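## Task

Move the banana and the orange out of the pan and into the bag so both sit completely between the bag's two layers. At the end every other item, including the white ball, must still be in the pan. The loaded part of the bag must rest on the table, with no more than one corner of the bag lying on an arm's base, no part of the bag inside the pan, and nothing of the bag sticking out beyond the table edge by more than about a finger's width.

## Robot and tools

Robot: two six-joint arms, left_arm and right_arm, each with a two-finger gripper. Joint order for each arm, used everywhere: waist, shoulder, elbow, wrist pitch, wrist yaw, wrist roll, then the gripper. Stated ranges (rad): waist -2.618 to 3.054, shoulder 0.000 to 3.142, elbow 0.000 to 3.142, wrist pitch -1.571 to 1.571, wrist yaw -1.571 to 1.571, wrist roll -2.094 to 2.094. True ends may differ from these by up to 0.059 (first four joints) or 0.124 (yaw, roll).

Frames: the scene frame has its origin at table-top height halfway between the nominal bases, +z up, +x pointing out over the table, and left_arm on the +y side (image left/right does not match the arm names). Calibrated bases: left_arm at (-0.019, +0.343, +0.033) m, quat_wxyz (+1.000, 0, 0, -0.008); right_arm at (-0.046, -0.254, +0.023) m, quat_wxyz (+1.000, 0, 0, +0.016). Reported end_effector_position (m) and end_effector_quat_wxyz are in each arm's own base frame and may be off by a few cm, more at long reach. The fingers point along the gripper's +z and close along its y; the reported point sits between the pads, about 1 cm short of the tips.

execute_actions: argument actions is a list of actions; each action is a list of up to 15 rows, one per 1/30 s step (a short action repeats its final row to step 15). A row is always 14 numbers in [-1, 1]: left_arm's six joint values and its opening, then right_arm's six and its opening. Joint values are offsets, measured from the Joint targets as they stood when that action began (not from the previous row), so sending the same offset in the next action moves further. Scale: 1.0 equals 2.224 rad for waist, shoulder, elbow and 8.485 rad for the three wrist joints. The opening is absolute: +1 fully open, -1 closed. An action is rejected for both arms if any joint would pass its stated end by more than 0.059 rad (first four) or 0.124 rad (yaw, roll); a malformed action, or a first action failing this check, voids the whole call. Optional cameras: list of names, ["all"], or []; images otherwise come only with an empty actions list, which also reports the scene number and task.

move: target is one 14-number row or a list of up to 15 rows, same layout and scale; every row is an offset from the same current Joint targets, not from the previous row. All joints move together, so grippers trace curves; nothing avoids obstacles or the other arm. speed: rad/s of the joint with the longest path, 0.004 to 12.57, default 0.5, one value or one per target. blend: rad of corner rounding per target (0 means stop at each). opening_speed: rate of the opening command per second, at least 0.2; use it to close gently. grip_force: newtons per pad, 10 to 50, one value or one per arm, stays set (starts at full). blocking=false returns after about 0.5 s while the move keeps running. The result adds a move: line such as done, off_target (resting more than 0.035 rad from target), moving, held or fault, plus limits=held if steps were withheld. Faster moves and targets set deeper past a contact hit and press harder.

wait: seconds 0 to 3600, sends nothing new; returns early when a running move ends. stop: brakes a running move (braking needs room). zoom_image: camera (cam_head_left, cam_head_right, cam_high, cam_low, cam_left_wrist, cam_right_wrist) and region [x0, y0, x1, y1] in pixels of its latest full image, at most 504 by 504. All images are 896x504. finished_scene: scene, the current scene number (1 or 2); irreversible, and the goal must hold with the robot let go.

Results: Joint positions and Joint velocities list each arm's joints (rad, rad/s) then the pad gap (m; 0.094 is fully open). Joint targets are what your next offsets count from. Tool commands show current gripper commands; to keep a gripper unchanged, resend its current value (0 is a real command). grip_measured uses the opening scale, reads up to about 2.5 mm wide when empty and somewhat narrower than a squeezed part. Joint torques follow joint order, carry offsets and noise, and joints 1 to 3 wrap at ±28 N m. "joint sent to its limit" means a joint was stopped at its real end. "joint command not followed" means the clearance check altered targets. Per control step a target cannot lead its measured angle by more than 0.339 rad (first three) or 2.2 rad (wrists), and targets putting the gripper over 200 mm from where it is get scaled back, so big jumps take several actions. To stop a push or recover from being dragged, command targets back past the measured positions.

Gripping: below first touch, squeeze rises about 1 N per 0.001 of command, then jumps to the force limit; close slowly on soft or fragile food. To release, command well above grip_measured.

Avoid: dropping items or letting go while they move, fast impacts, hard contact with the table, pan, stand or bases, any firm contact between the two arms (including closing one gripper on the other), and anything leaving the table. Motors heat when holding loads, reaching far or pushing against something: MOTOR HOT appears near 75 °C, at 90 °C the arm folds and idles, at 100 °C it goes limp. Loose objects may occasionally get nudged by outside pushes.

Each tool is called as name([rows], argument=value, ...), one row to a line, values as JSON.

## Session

execute_actions(actions=[])

zoom_image(camera="cam_head_left", region=[180, 200, 500, 380])

zoom_image(camera="cam_low", region=[40, 220, 480, 400])

zoom_image(camera="cam_high", region=[320, 40, 520, 300])

Scene clock: 0.00 s.
left_arm: end_effector_position=(+0.3859, +0.0564, +0.0913) grip_measured=+1.000 end_effector_quat_wxyz=(+0.562, -0.129, +0.814, +0.064) | right_arm: end_effector_position=(+0.3919, -0.0263, +0.0788) grip_measured=+1.000 end_effector_quat_wxyz=(+0.545, +0.059, +0.830, -0.103)
Joint positions: left_arm=[0.056 1.503 0.373 0.754 -0.201 -0.122 0.094] | right_arm=[0.062 1.565 0.395 0.757 0.295 0.01 0.094]
Joint velocities: within noise
Joint torques (N m): no reading
Heat: left arm: 25 °C; right arm: 28 °C.
Joint targets: left_arm=[0.056 1.499 0.378 0.749 -0.201 -0.122] | right_arm=[0.062 1.556 0.405 0.770 0.295 0.010]
Tool commands: left_gripper/opening=+1.0 right_gripper/opening=+1.0

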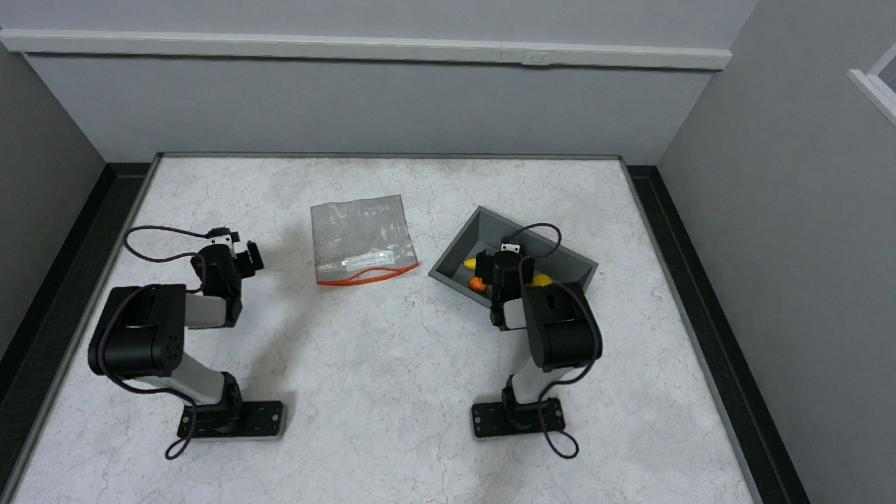

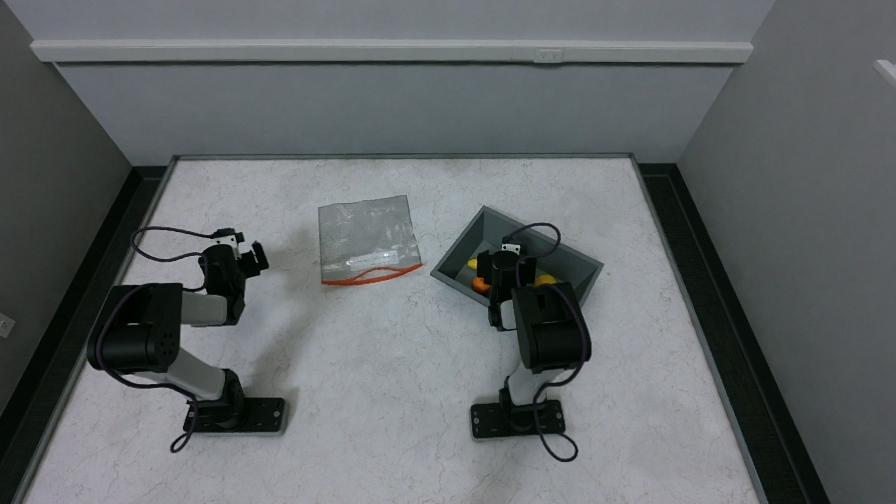

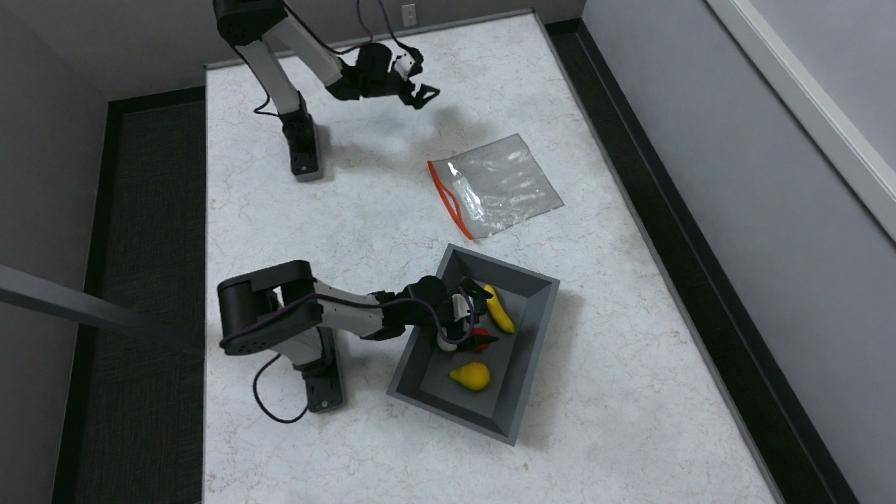

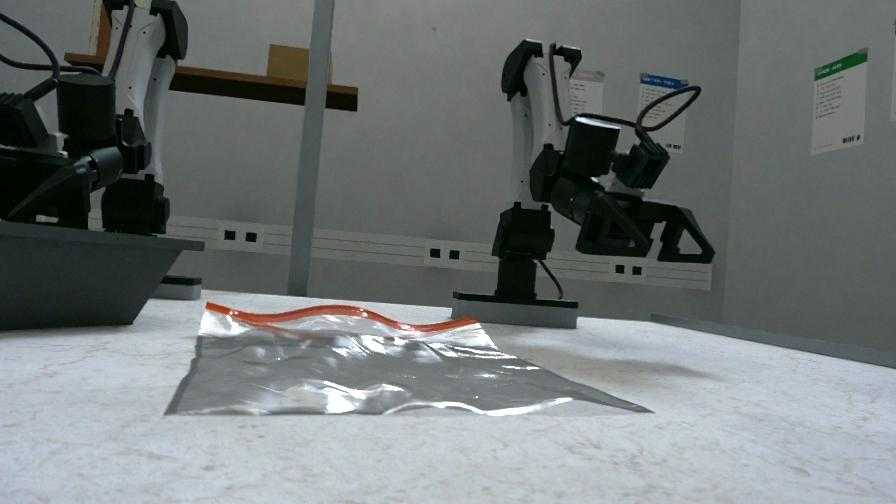

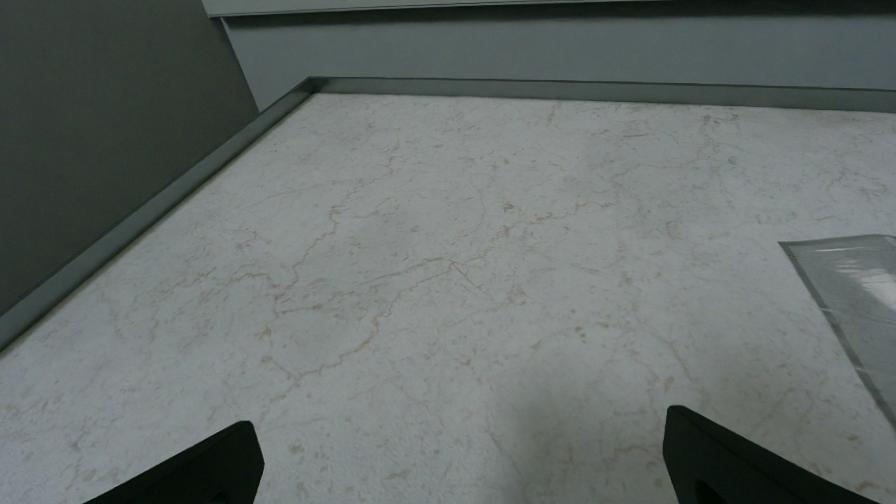

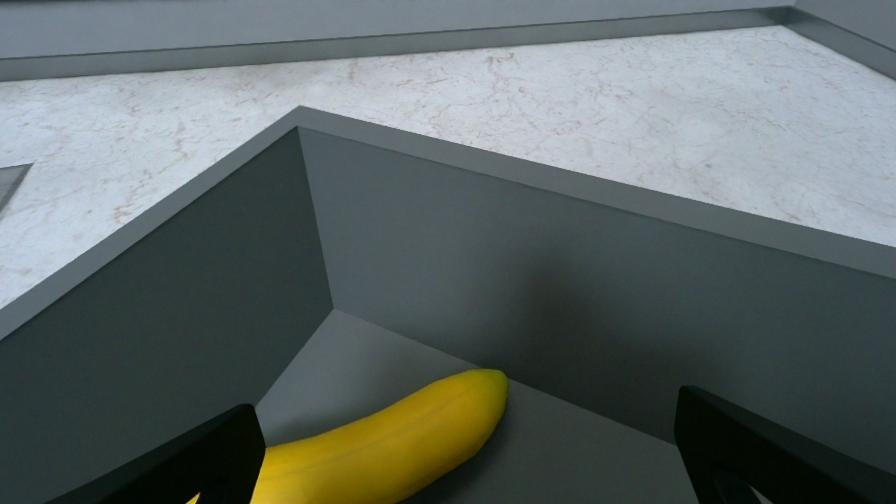

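Scaled by 1.575 from the camera's image (finer frame: 1280x720).

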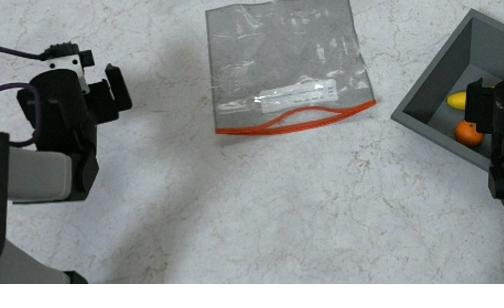

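Scaled by 1.145 from the camera's image (finer frame: 1280x720).

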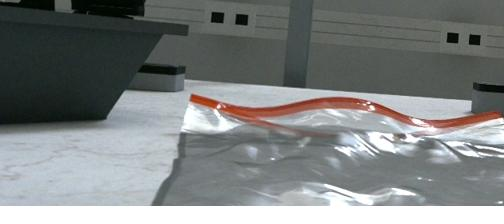

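Scaled by 1.938 from the camera's image (finer frame: 1280x720).

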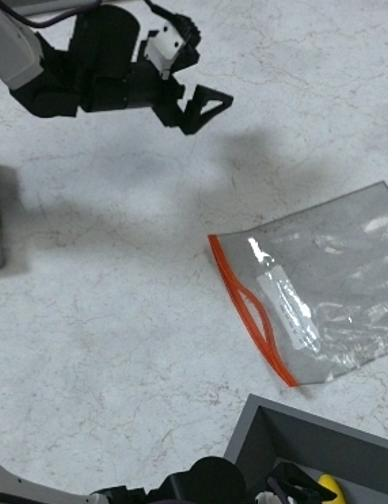

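move([
  [0,0,0,0,0,0,1,0,-0.0674,0,-0.0177,0,0,1],
  [-0.2224,0.1756,0.4696,-0.1687,0.0776,0.1062,0.4,0.0306,0.1336,0.6321,-0.24,-0.0348,-0.0012,1],
], speed=[0.6,1.0], blend=[0.05,0], cameras=["all"])

zoom_image(camera="cam_low", region=[200, 200, 500, 350])

zoom_image(camera="cam_head_left", region=[300, 180, 460, 320])

Scene clock: 6.03 s.
left_arm: end_effector_position=(+0.3675, -0.2542, +0.0981) grip_measured=+0.402 end_effector_quat_wxyz=(+0.241, +0.579, +0.758, -0.177) | right_arm: end_effector_position=(+0.3970, +0.0477, +0.1738) grip_measured=+1.000 end_effector_quat_wxyz=(+0.125, -0.057, +0.991, +0.003)
Joint positions: left_arm=[-0.438 1.871 1.401 -0.669 0.441 0.768 0.066] | right_arm=[0.124 1.84 1.784 -1.264 0.01 0.008 0.094]
Joint torques (N m): left_arm=[0.13 -7.99 9.74 1.13 0.42 0.05] | right_arm=[0.66 -7.6 8.96 0.74 -0.11 -0.03]
Heat: left arm: 27 °C; right arm: 28 °C.
Joint targets: left_arm=[-0.439 1.890 1.423 -0.682 0.457 0.779] | right_arm=[0.130 1.853 1.810 -1.266 0.000 0.000]
move: done

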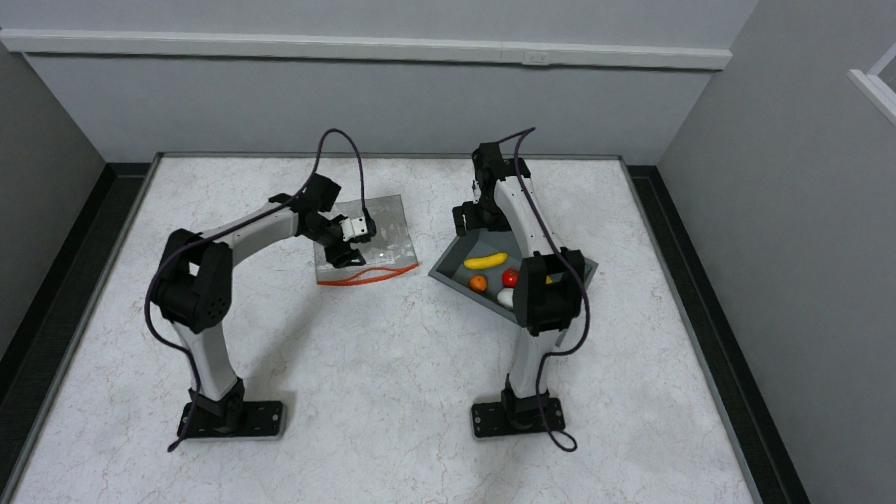

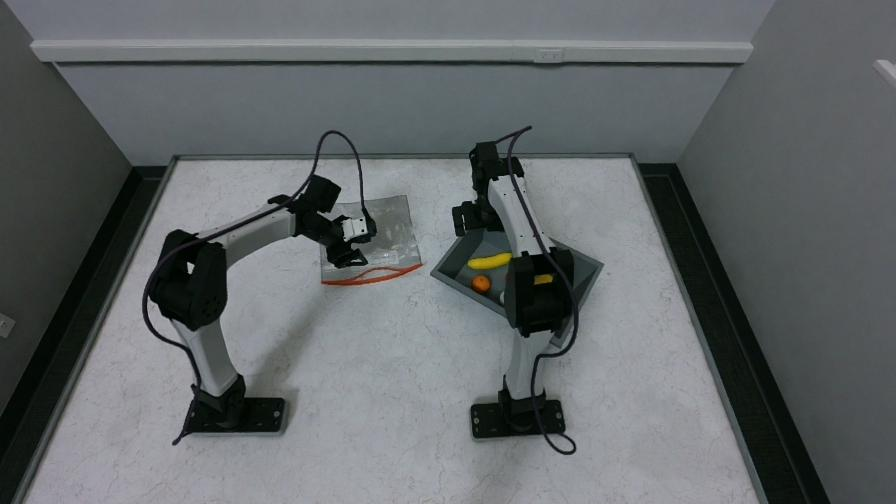

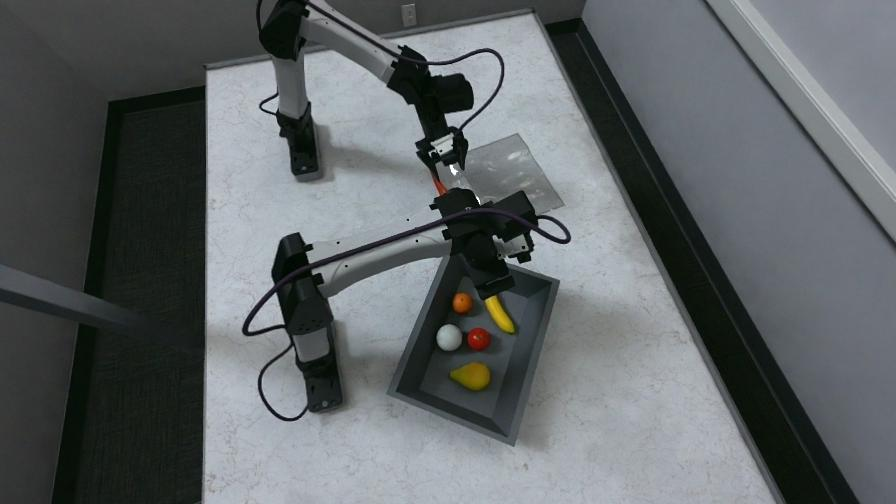

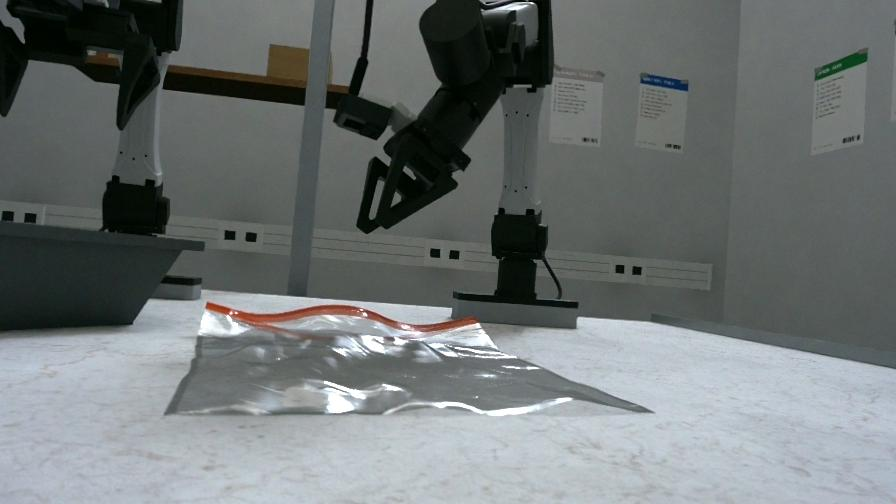

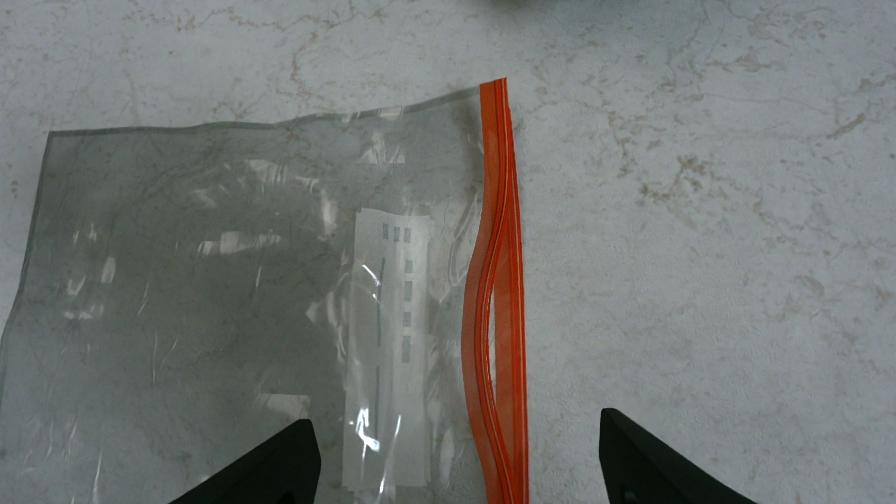

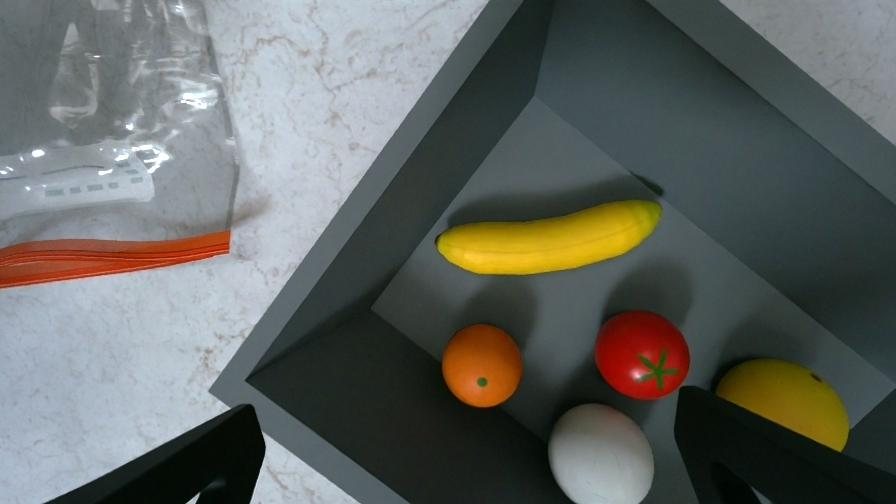

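Scaled by 1.680 from the camera's image (finer frame: 1280x720).

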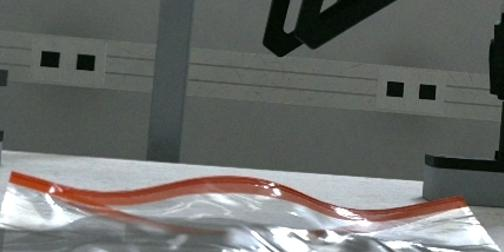

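Scaled by 3.150 from the camera's image (finer frame: 1280x720).

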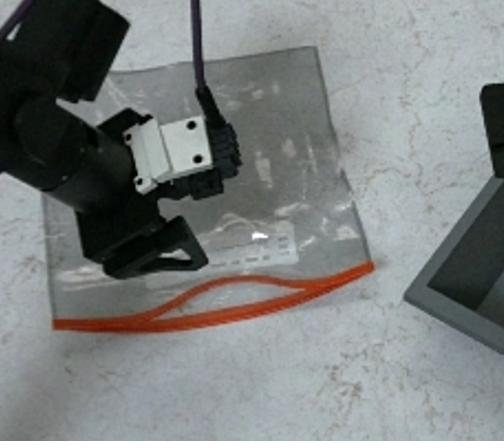

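move(target=[-0.0328,0.0436,-0.0688,0.03335,-0.004,-0.0094,0.4,0,0,0,0,0,0,1], speed=0.25, cameras=["cam_left_wrist"])

Scene clock: 9.97 s.
left_arm: end_effector_position=(+0.3615, -0.2854, +0.0403) grip_measured=+0.402 end_effector_quat_wxyz=(+0.248, +0.584, +0.750, -0.188) | right_arm: end_effector_position=(+0.3970, +0.0477, +0.1738) grip_measured=+1.000 end_effector_quat_wxyz=(+0.125, -0.057, +0.991, +0.003)
Joint positions: left_arm=[-0.506 1.971 1.279 -0.408 0.441 0.71 0.066] | right_arm=[0.124 1.84 1.784 -1.264 0.01 0.008 0.094]
Joint torques (N m): left_arm=[-0.21 -8.68 6.32 1.47 0.1 -0.16] | right_arm=[0.66 -7.58 8.96 0.74 -0.11 -0.04]
Heat: left arm: 27 °C; right arm: 29 °C.
Joint targets: left_arm=[-0.512 1.987 1.270 -0.399 0.423 0.699] | right_arm=[0.130 1.853 1.810 -1.266 0.000 0.000]
move: done

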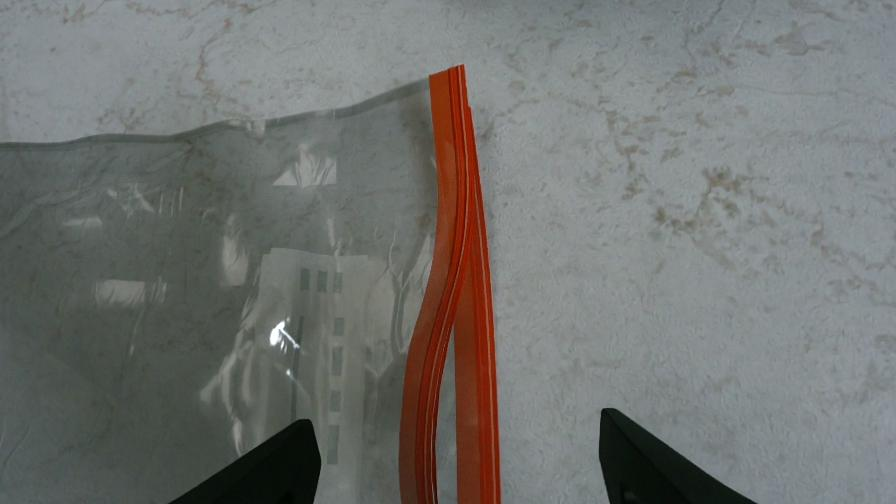

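execute_actions(actions=[], cameras=["cam_low", "cam_head_left", "cam_head_right"])

zoom_image(camera="cam_head_left", region=[280, 180, 480, 300])

zoom_image(camera="cam_low", region=[200, 200, 700, 450])

Scene clock: 10.60 s.
left_arm: end_effector_position=(+0.3617, -0.2855, +0.0403) grip_measured=+0.402 end_effector_quat_wxyz=(+0.248, +0.584, +0.749, -0.188) | right_arm: end_effector_position=(+0.3970, +0.0477, +0.1738) grip_measured=+1.000 end_effector_quat_wxyz=(+0.125, -0.057, +0.991, +0.003)
Joint positions: left_arm=[-0.506 1.971 1.279 -0.408 0.441 0.71 0.066] | right_arm=[0.124 1.84 1.784 -1.264 0.01 0.008 0.094]
Joint velocities: within noise
Joint torques (N m): left_arm=[-0.21 -8.62 6.37 1.46 0.1 -0.15] | right_arm=[0.66 -7.61 8.96 0.74 -0.11 -0.04]
Heat: left arm: 27 °C; right arm: 29 °C.
Joint targets: left_arm=[-0.512 1.987 1.270 -0.399 0.423 0.699] | right_arm=[0.130 1.853 1.810 -1.266 0.000 0.000]
Tool commands: left_gripper/opening=+0.4 right_gripper/opening=+1.0
Images, in order (width x height): cam_head_left 896x504, cam_head_right 896x504, cam_low 896x504.

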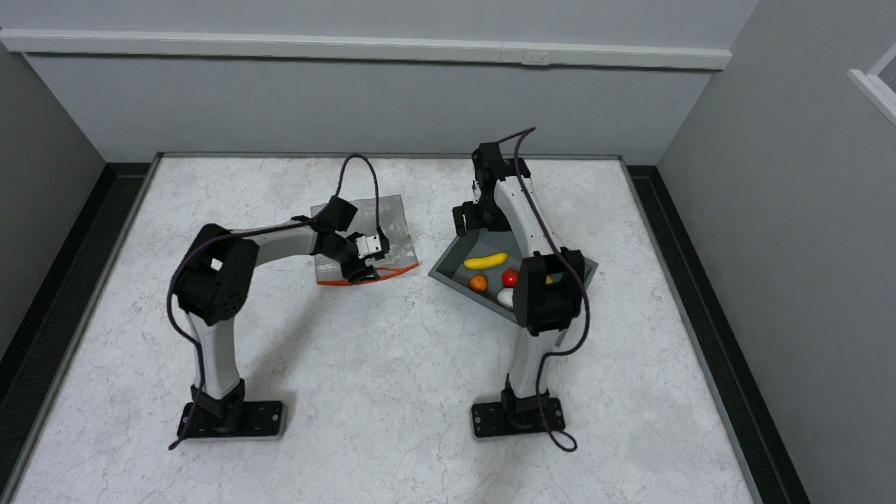

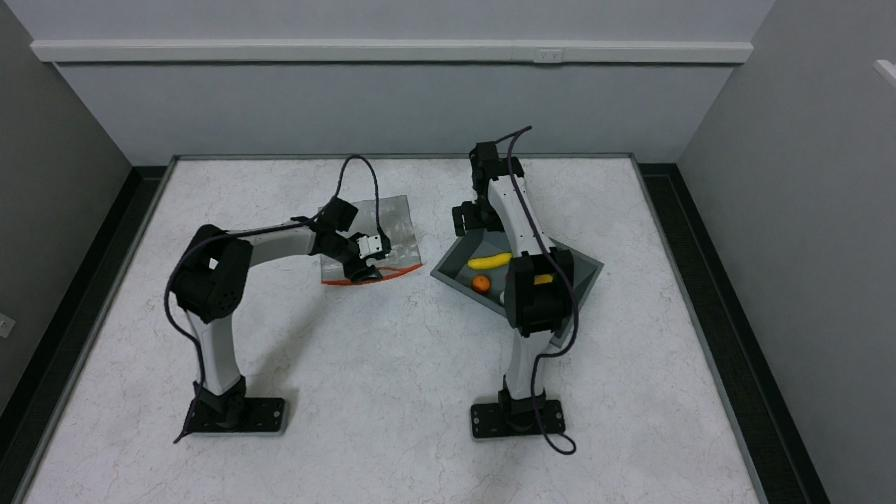

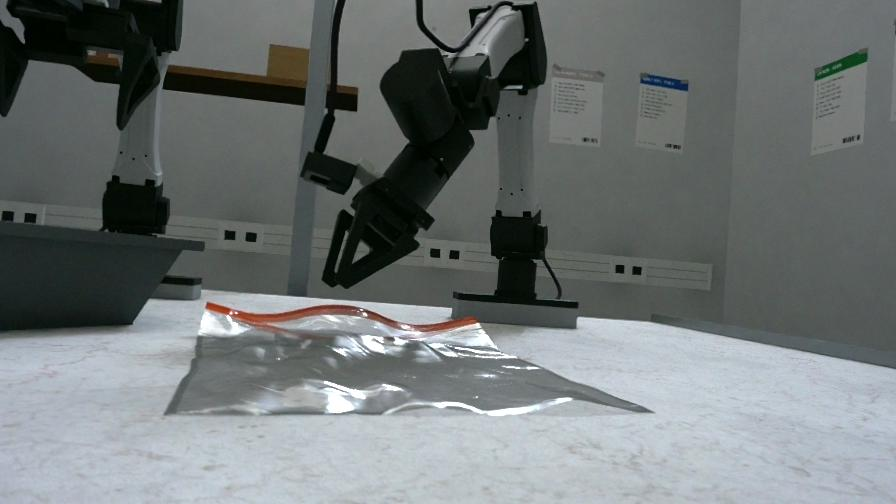

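Scaled by 2.520 from the camera's image (finer frame: 1280x720).

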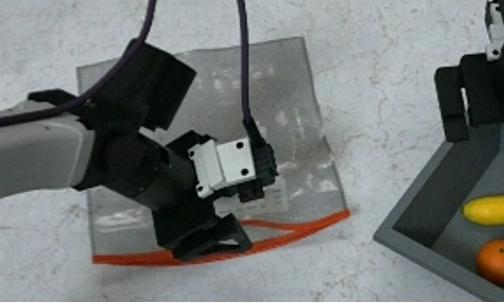

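Scaled by 1.008 from the camera's image (finer frame: 1280x720).

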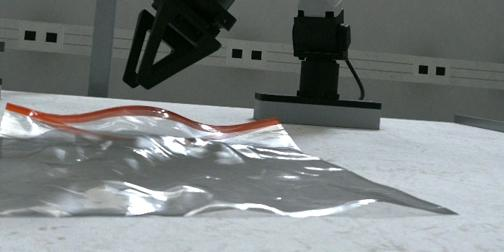

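move(target=[0.005,0.045,-0.0155,0.01585,0,0,0.4,0,0,0,0,0,0,1], speed=0.15, cameras=["cam_left_wrist", "cam_low"])

zoom_image(camera="cam_low", region=[180, 240, 520, 420])

Scene clock: 12.90 s.
left_arm: end_effector_position=(+0.3679, -0.2888, -0.0001) grip_measured=+0.402 end_effector_quat_wxyz=(+0.249, +0.584, +0.749, -0.188) | right_arm: end_effector_position=(+0.3970, +0.0477, +0.1738) grip_measured=+1.000 end_effector_quat_wxyz=(+0.125, -0.057, +0.991, +0.003)
Joint positions: left_arm=[-0.506 2.07 1.244 -0.274 0.44 0.71 0.066] | right_arm=[0.124 1.84 1.784 -1.264 0.01 0.008 0.094]
Joint torques (N m): left_arm=[0.64 -8.98 5.89 1.43 0.1 -0.15] | right_arm=[0.66 -7.6 8.98 0.74 -0.11 -0.04]
Heat: left arm: 27 °C; right arm: 29 °C.
Joint targets: left_arm=[-0.501 2.087 1.235 -0.265 0.423 0.699] | right_arm=[0.130 1.853 1.810 -1.266 0.000 0.000]
move: done
Images, in order (width x height): cam_low 896x504, cam_left_wrist 896x504.

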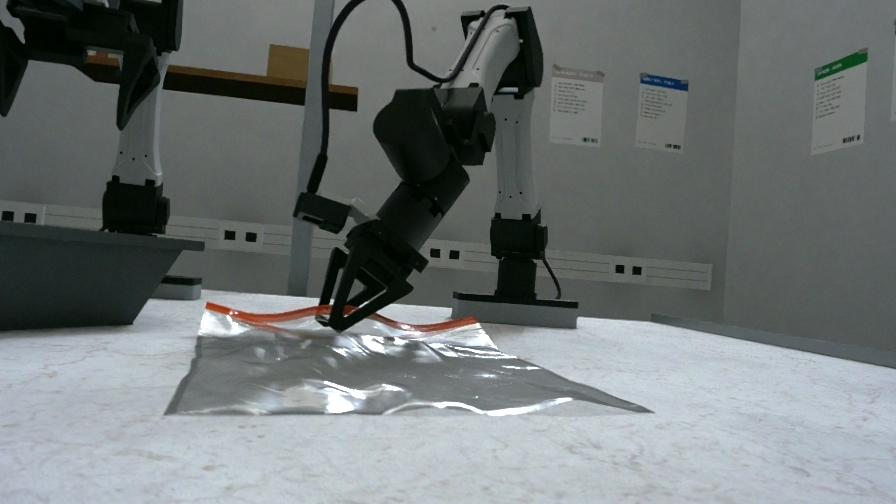

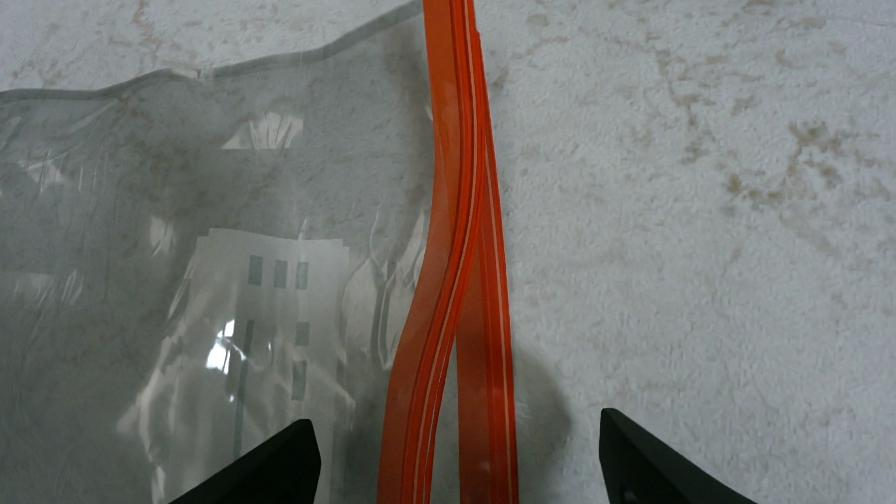

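Scaled by 1.482 from the camera's image (finer frame: 1280x720).

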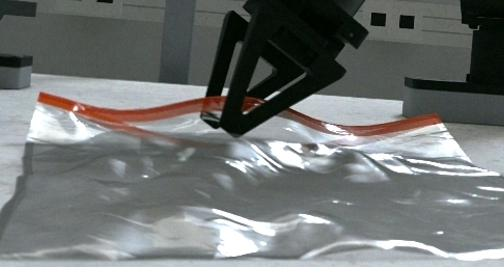

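move([
  [0,0.0153,-0.0078,0.0061,0,0,0.4,0,0,0,0,0,0,1],
  [0,0.0153,-0.0078,0.0061,0,0,-1,0,0,0,0,0,0,1],
], speed=0.12, opening_speed=0.7, cameras=["cam_left_wrist", "cam_low"])

zoom_image(camera="cam_low", region=[180, 240, 520, 420])

zoom_image(camera="cam_left_wrist", region=[300, 300, 660, 504])

Scene clock: 16.50 s.
left_arm: end_effector_position=(+0.3717, -0.2909, -0.0097) grip_measured=-0.982 end_effector_quat_wxyz=(+0.257, +0.584, +0.747, -0.187) | right_arm: end_effector_position=(+0.3970, +0.0477, +0.1738) grip_measured=+1.000 end_effector_quat_wxyz=(+0.125, -0.057, +0.991, +0.003)
Joint positions: left_arm=[-0.506 2.096 1.231 -0.215 0.44 0.708 0.001] | right_arm=[0.124 1.84 1.784 -1.264 0.01 0.008 0.094]
Joint torques (N m): left_arm=[0.59 -8.46 5.35 1.42 0.1 -0.13] | right_arm=[0.68 -7.6 8.96 0.74 -0.11 -0.05]
Heat: left arm: 27 °C; right arm: 30 °C.
Joint targets: left_arm=[-0.501 2.121 1.218 -0.213 0.423 0.699] | right_arm=[0.130 1.853 1.810 -1.266 0.000 0.000]
move: done
Images, in order (width x height): cam_low 896x504, cam_left_wrist 896x504.

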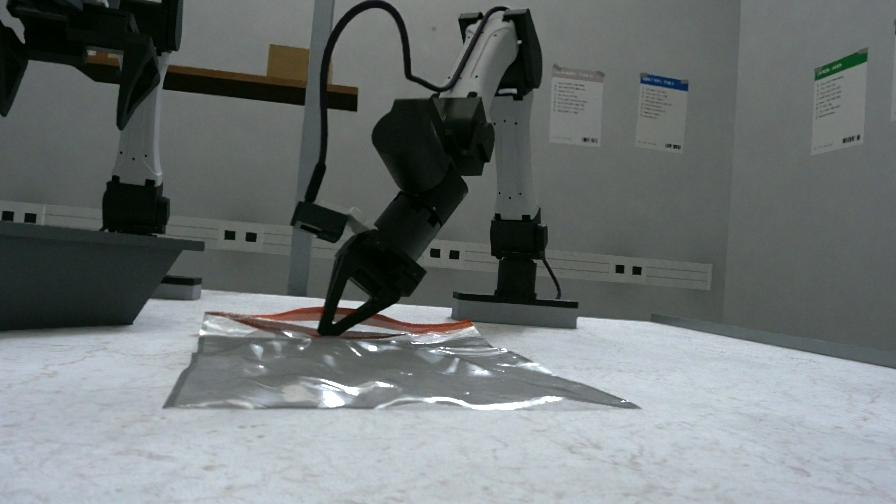

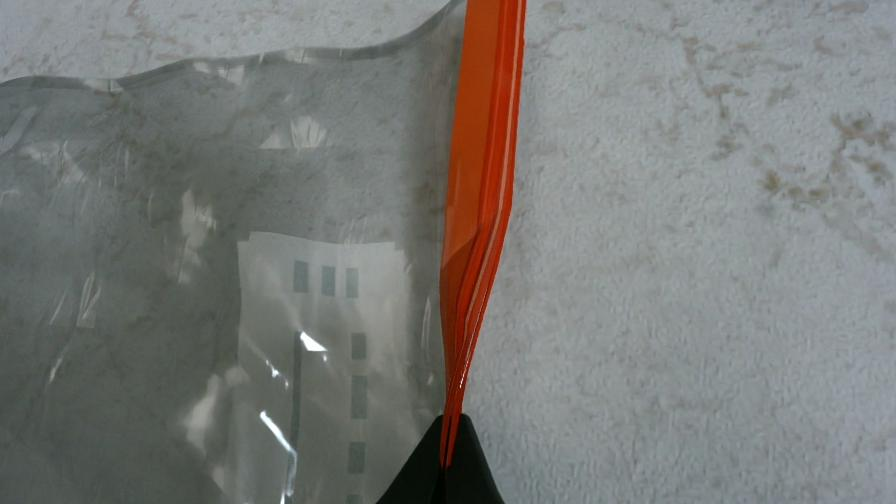

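Scaled by 1.482 from the camera's image (finer frame: 1280x720).

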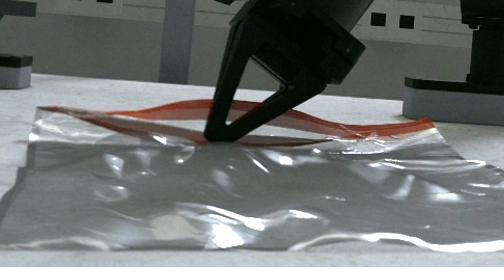

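Scaled by 1.400 from the camera's image (finer frame: 1280x720).

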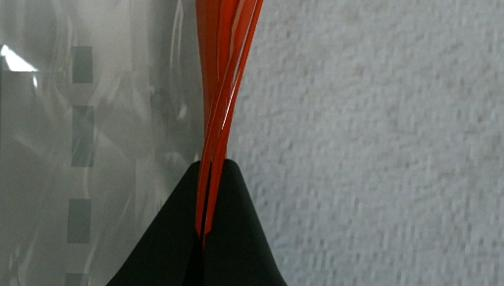

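move(target=[0,-0.0391,0.0251,-0.0168,0,0,-1,0,0,0,0,0,0,1], speed=0.1, cameras=["cam_left_wrist", "cam_low"])

zoom_image(camera="cam_low", region=[180, 240, 520, 420])

zoom_image(camera="cam_left_wrist", region=[300, 300, 660, 504])

Scene clock: 19.07 s.
left_arm: end_effector_position=(+0.3589, -0.2839, -0.0022) grip_measured=-0.982 end_effector_quat_wxyz=(+0.223, +0.582, +0.758, -0.192) | right_arm: end_effector_position=(+0.3970, +0.0477, +0.1738) grip_measured=+1.000 end_effector_quat_wxyz=(+0.125, -0.057, +0.991, +0.003)
Joint positions: left_arm=[-0.506 2.066 1.254 -0.341 0.44 0.708 0.001] | right_arm=[0.124 1.84 1.784 -1.264 0.01 0.008 0.094]
Joint velocities: left_arm=[-0.007 -0.002 0.007 -0.168 -0.007 -0.051 0] | right_arm=[within noise]
Joint torques (N m): left_arm=[0.64 -12.78 8.64 1.08 0.11 -0.12] | right_arm=[0.65 -7.58 8.95 0.74 -0.11 -0.04]
Heat: left arm: 28 °C; right arm: 30 °C.
Joint targets: left_arm=[-0.501 2.034 1.274 -0.355 0.423 0.699] | right_arm=[0.130 1.853 1.810 -1.266 0.000 0.000]
move: done
Images, in order (width x height): cam_low 896x504, cam_left_wrist 896x504.

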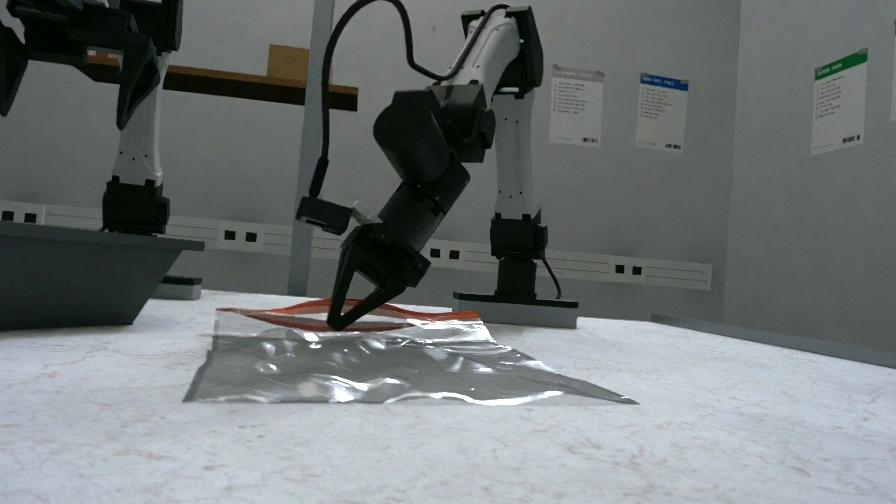

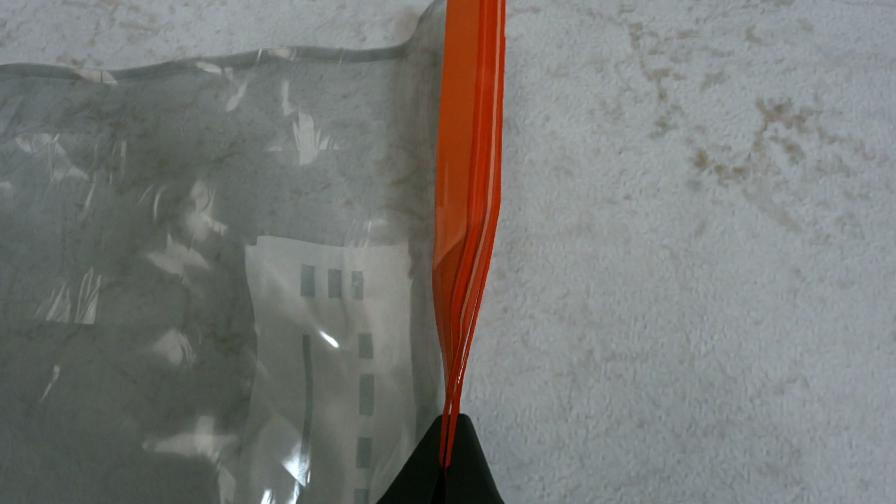

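Scaled by 1.482 from the camera's image (finer frame: 1280x720).

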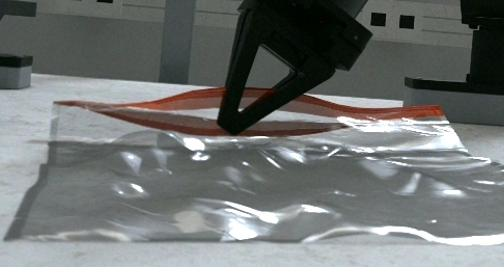

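Scaled by 1.400 from the camera's image (finer frame: 1280x720).

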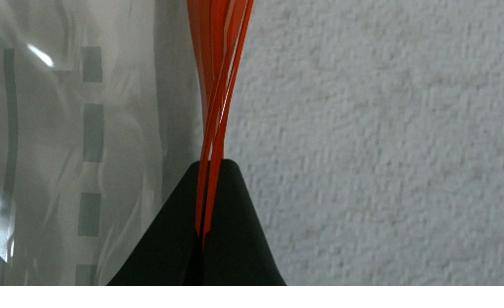

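execute_actions(actions=[], cameras=["cam_high", "cam_head_left", "cam_head_right"])

zoom_image(camera="cam_head_left", region=[310, 230, 440, 300])

zoom_image(camera="cam_head_right", region=[310, 230, 440, 300])

Scene clock: 19.70 s.
left_arm: end_effector_position=(+0.3588, -0.2838, -0.0023) grip_measured=-0.982 end_effector_quat_wxyz=(+0.223, +0.582, +0.758, -0.192) | right_arm: end_effector_position=(+0.3970, +0.0477, +0.1738) grip_measured=+1.000 end_effector_quat_wxyz=(+0.125, -0.057, +0.991, +0.003)
Joint positions: left_arm=[-0.506 2.066 1.254 -0.342 0.44 0.708 0.001] | right_arm=[0.124 1.84 1.784 -1.264 0.01 0.008 0.094]
Joint velocities: within noise
Joint torques (N m): left_arm=[0.62 -12.77 8.64 1.1 0.11 -0.12] | right_arm=[0.66 -7.58 8.96 0.74 -0.11 -0.04]
Heat: left arm: 28 °C; right arm: 30 °C.
Joint targets: left_arm=[-0.501 2.034 1.274 -0.356 0.423 0.699] | right_arm=[0.130 1.853 1.810 -1.266 0.000 0.000]
Tool commands: left_gripper/opening=-1.0 right_gripper/opening=+1.0
Images, in order (width x height): cam_head_left 896x504, cam_head_right 896x504, cam_high 896x504.

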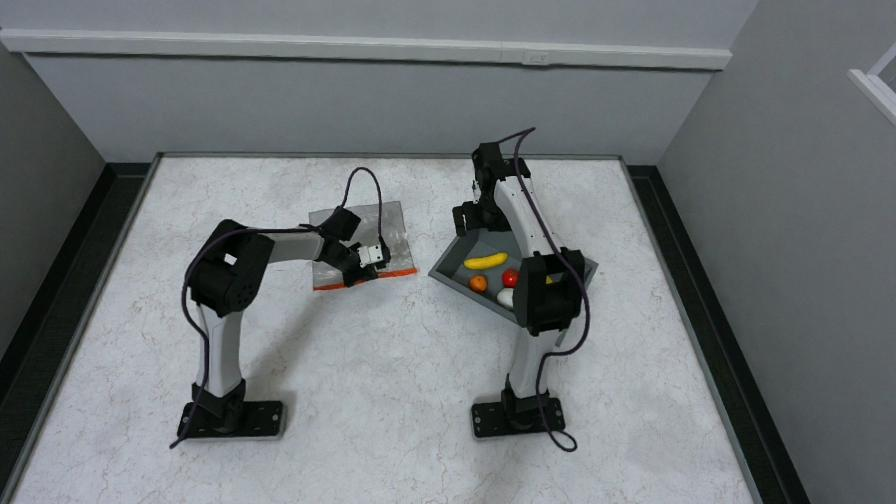

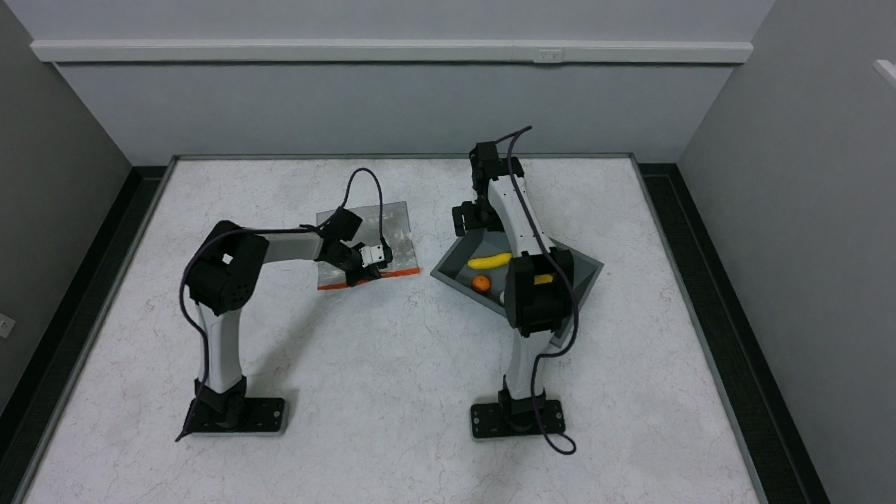

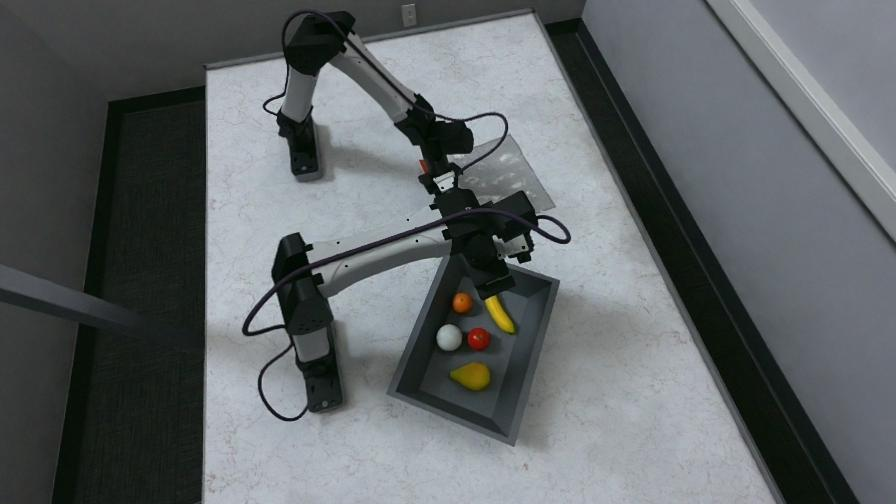

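Scaled by 3.877 from the camera's image (finer frame: 1280x720).

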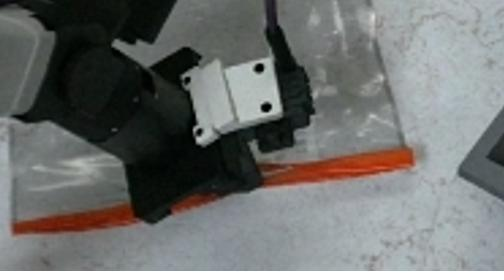

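Scaled by 3.877 from the camera's image (finer frame: 1280x720).

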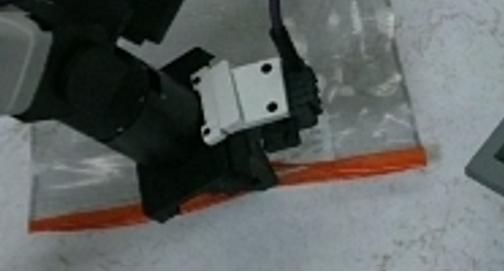

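move(target=[0,0.0259,-0.0184,0.0115,0,0,-0.3,0,0,0,0,0,0,1], speed=0.15, opening_speed=1.0, cameras=["cam_left_wrist", "cam_low"])

zoom_image(camera="cam_low", region=[180, 240, 520, 420])

zoom_image(camera="cam_left_wrist", region=[300, 300, 660, 504])

Scene clock: 21.40 s.
left_arm: end_effector_position=(+0.3683, -0.2890, -0.0012) grip_measured=-0.302 end_effector_quat_wxyz=(+0.249, +0.583, +0.750, -0.188) | right_arm: end_effector_position=(+0.3970, +0.0477, +0.1738) grip_measured=+1.000 end_effector_quat_wxyz=(+0.125, -0.057, +0.991, +0.003)
Joint positions: left_arm=[-0.506 2.073 1.243 -0.267 0.44 0.708 0.033] | right_arm=[0.124 1.84 1.784 -1.264 0.01 0.008 0.094]
Joint torques (N m): left_arm=[0.64 -8.88 5.81 1.47 0.11 -0.13] | right_arm=[0.65 -7.6 8.95 0.74 -0.11 -0.04]
Heat: left arm: 29 °C; right arm: 31 °C.
Joint targets: left_arm=[-0.501 2.092 1.233 -0.258 0.424 0.699] | right_arm=[0.130 1.853 1.810 -1.266 0.000 0.000]
move: done
Images, in order (width x height): cam_low 896x504, cam_left_wrist 896x504.

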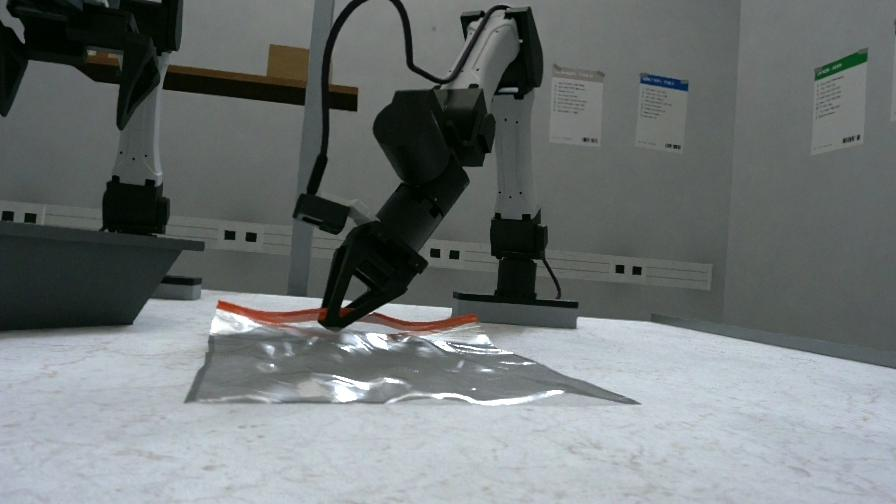

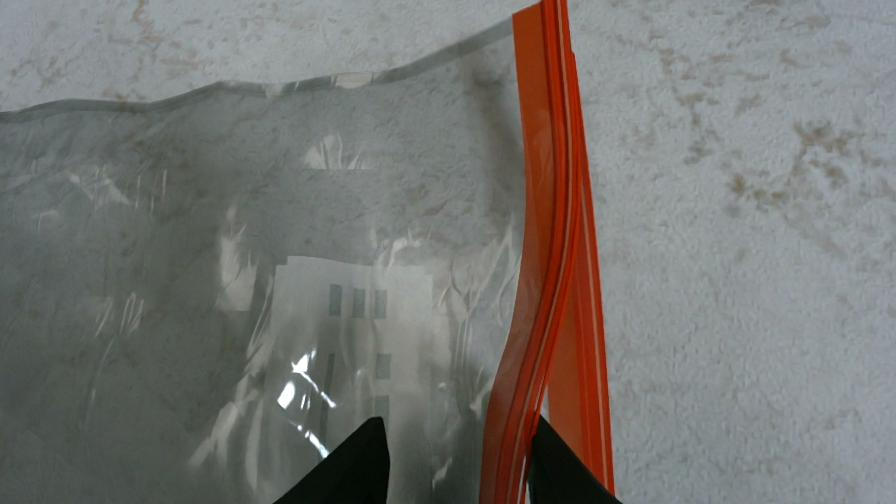

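Scaled by 1.482 from the camera's image (finer frame: 1280x720).

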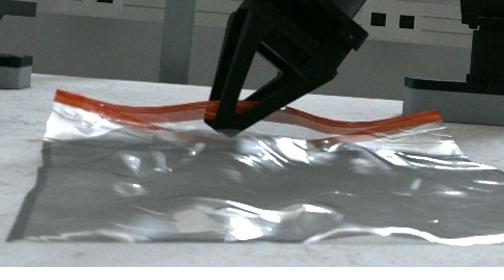

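Scaled by 1.400 from the camera's image (finer frame: 1280x720).

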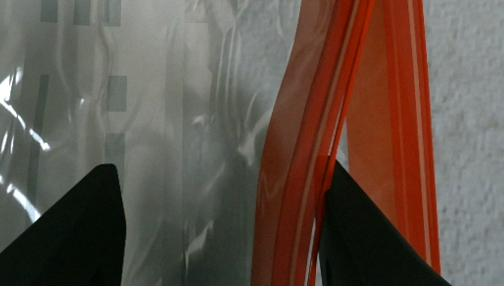

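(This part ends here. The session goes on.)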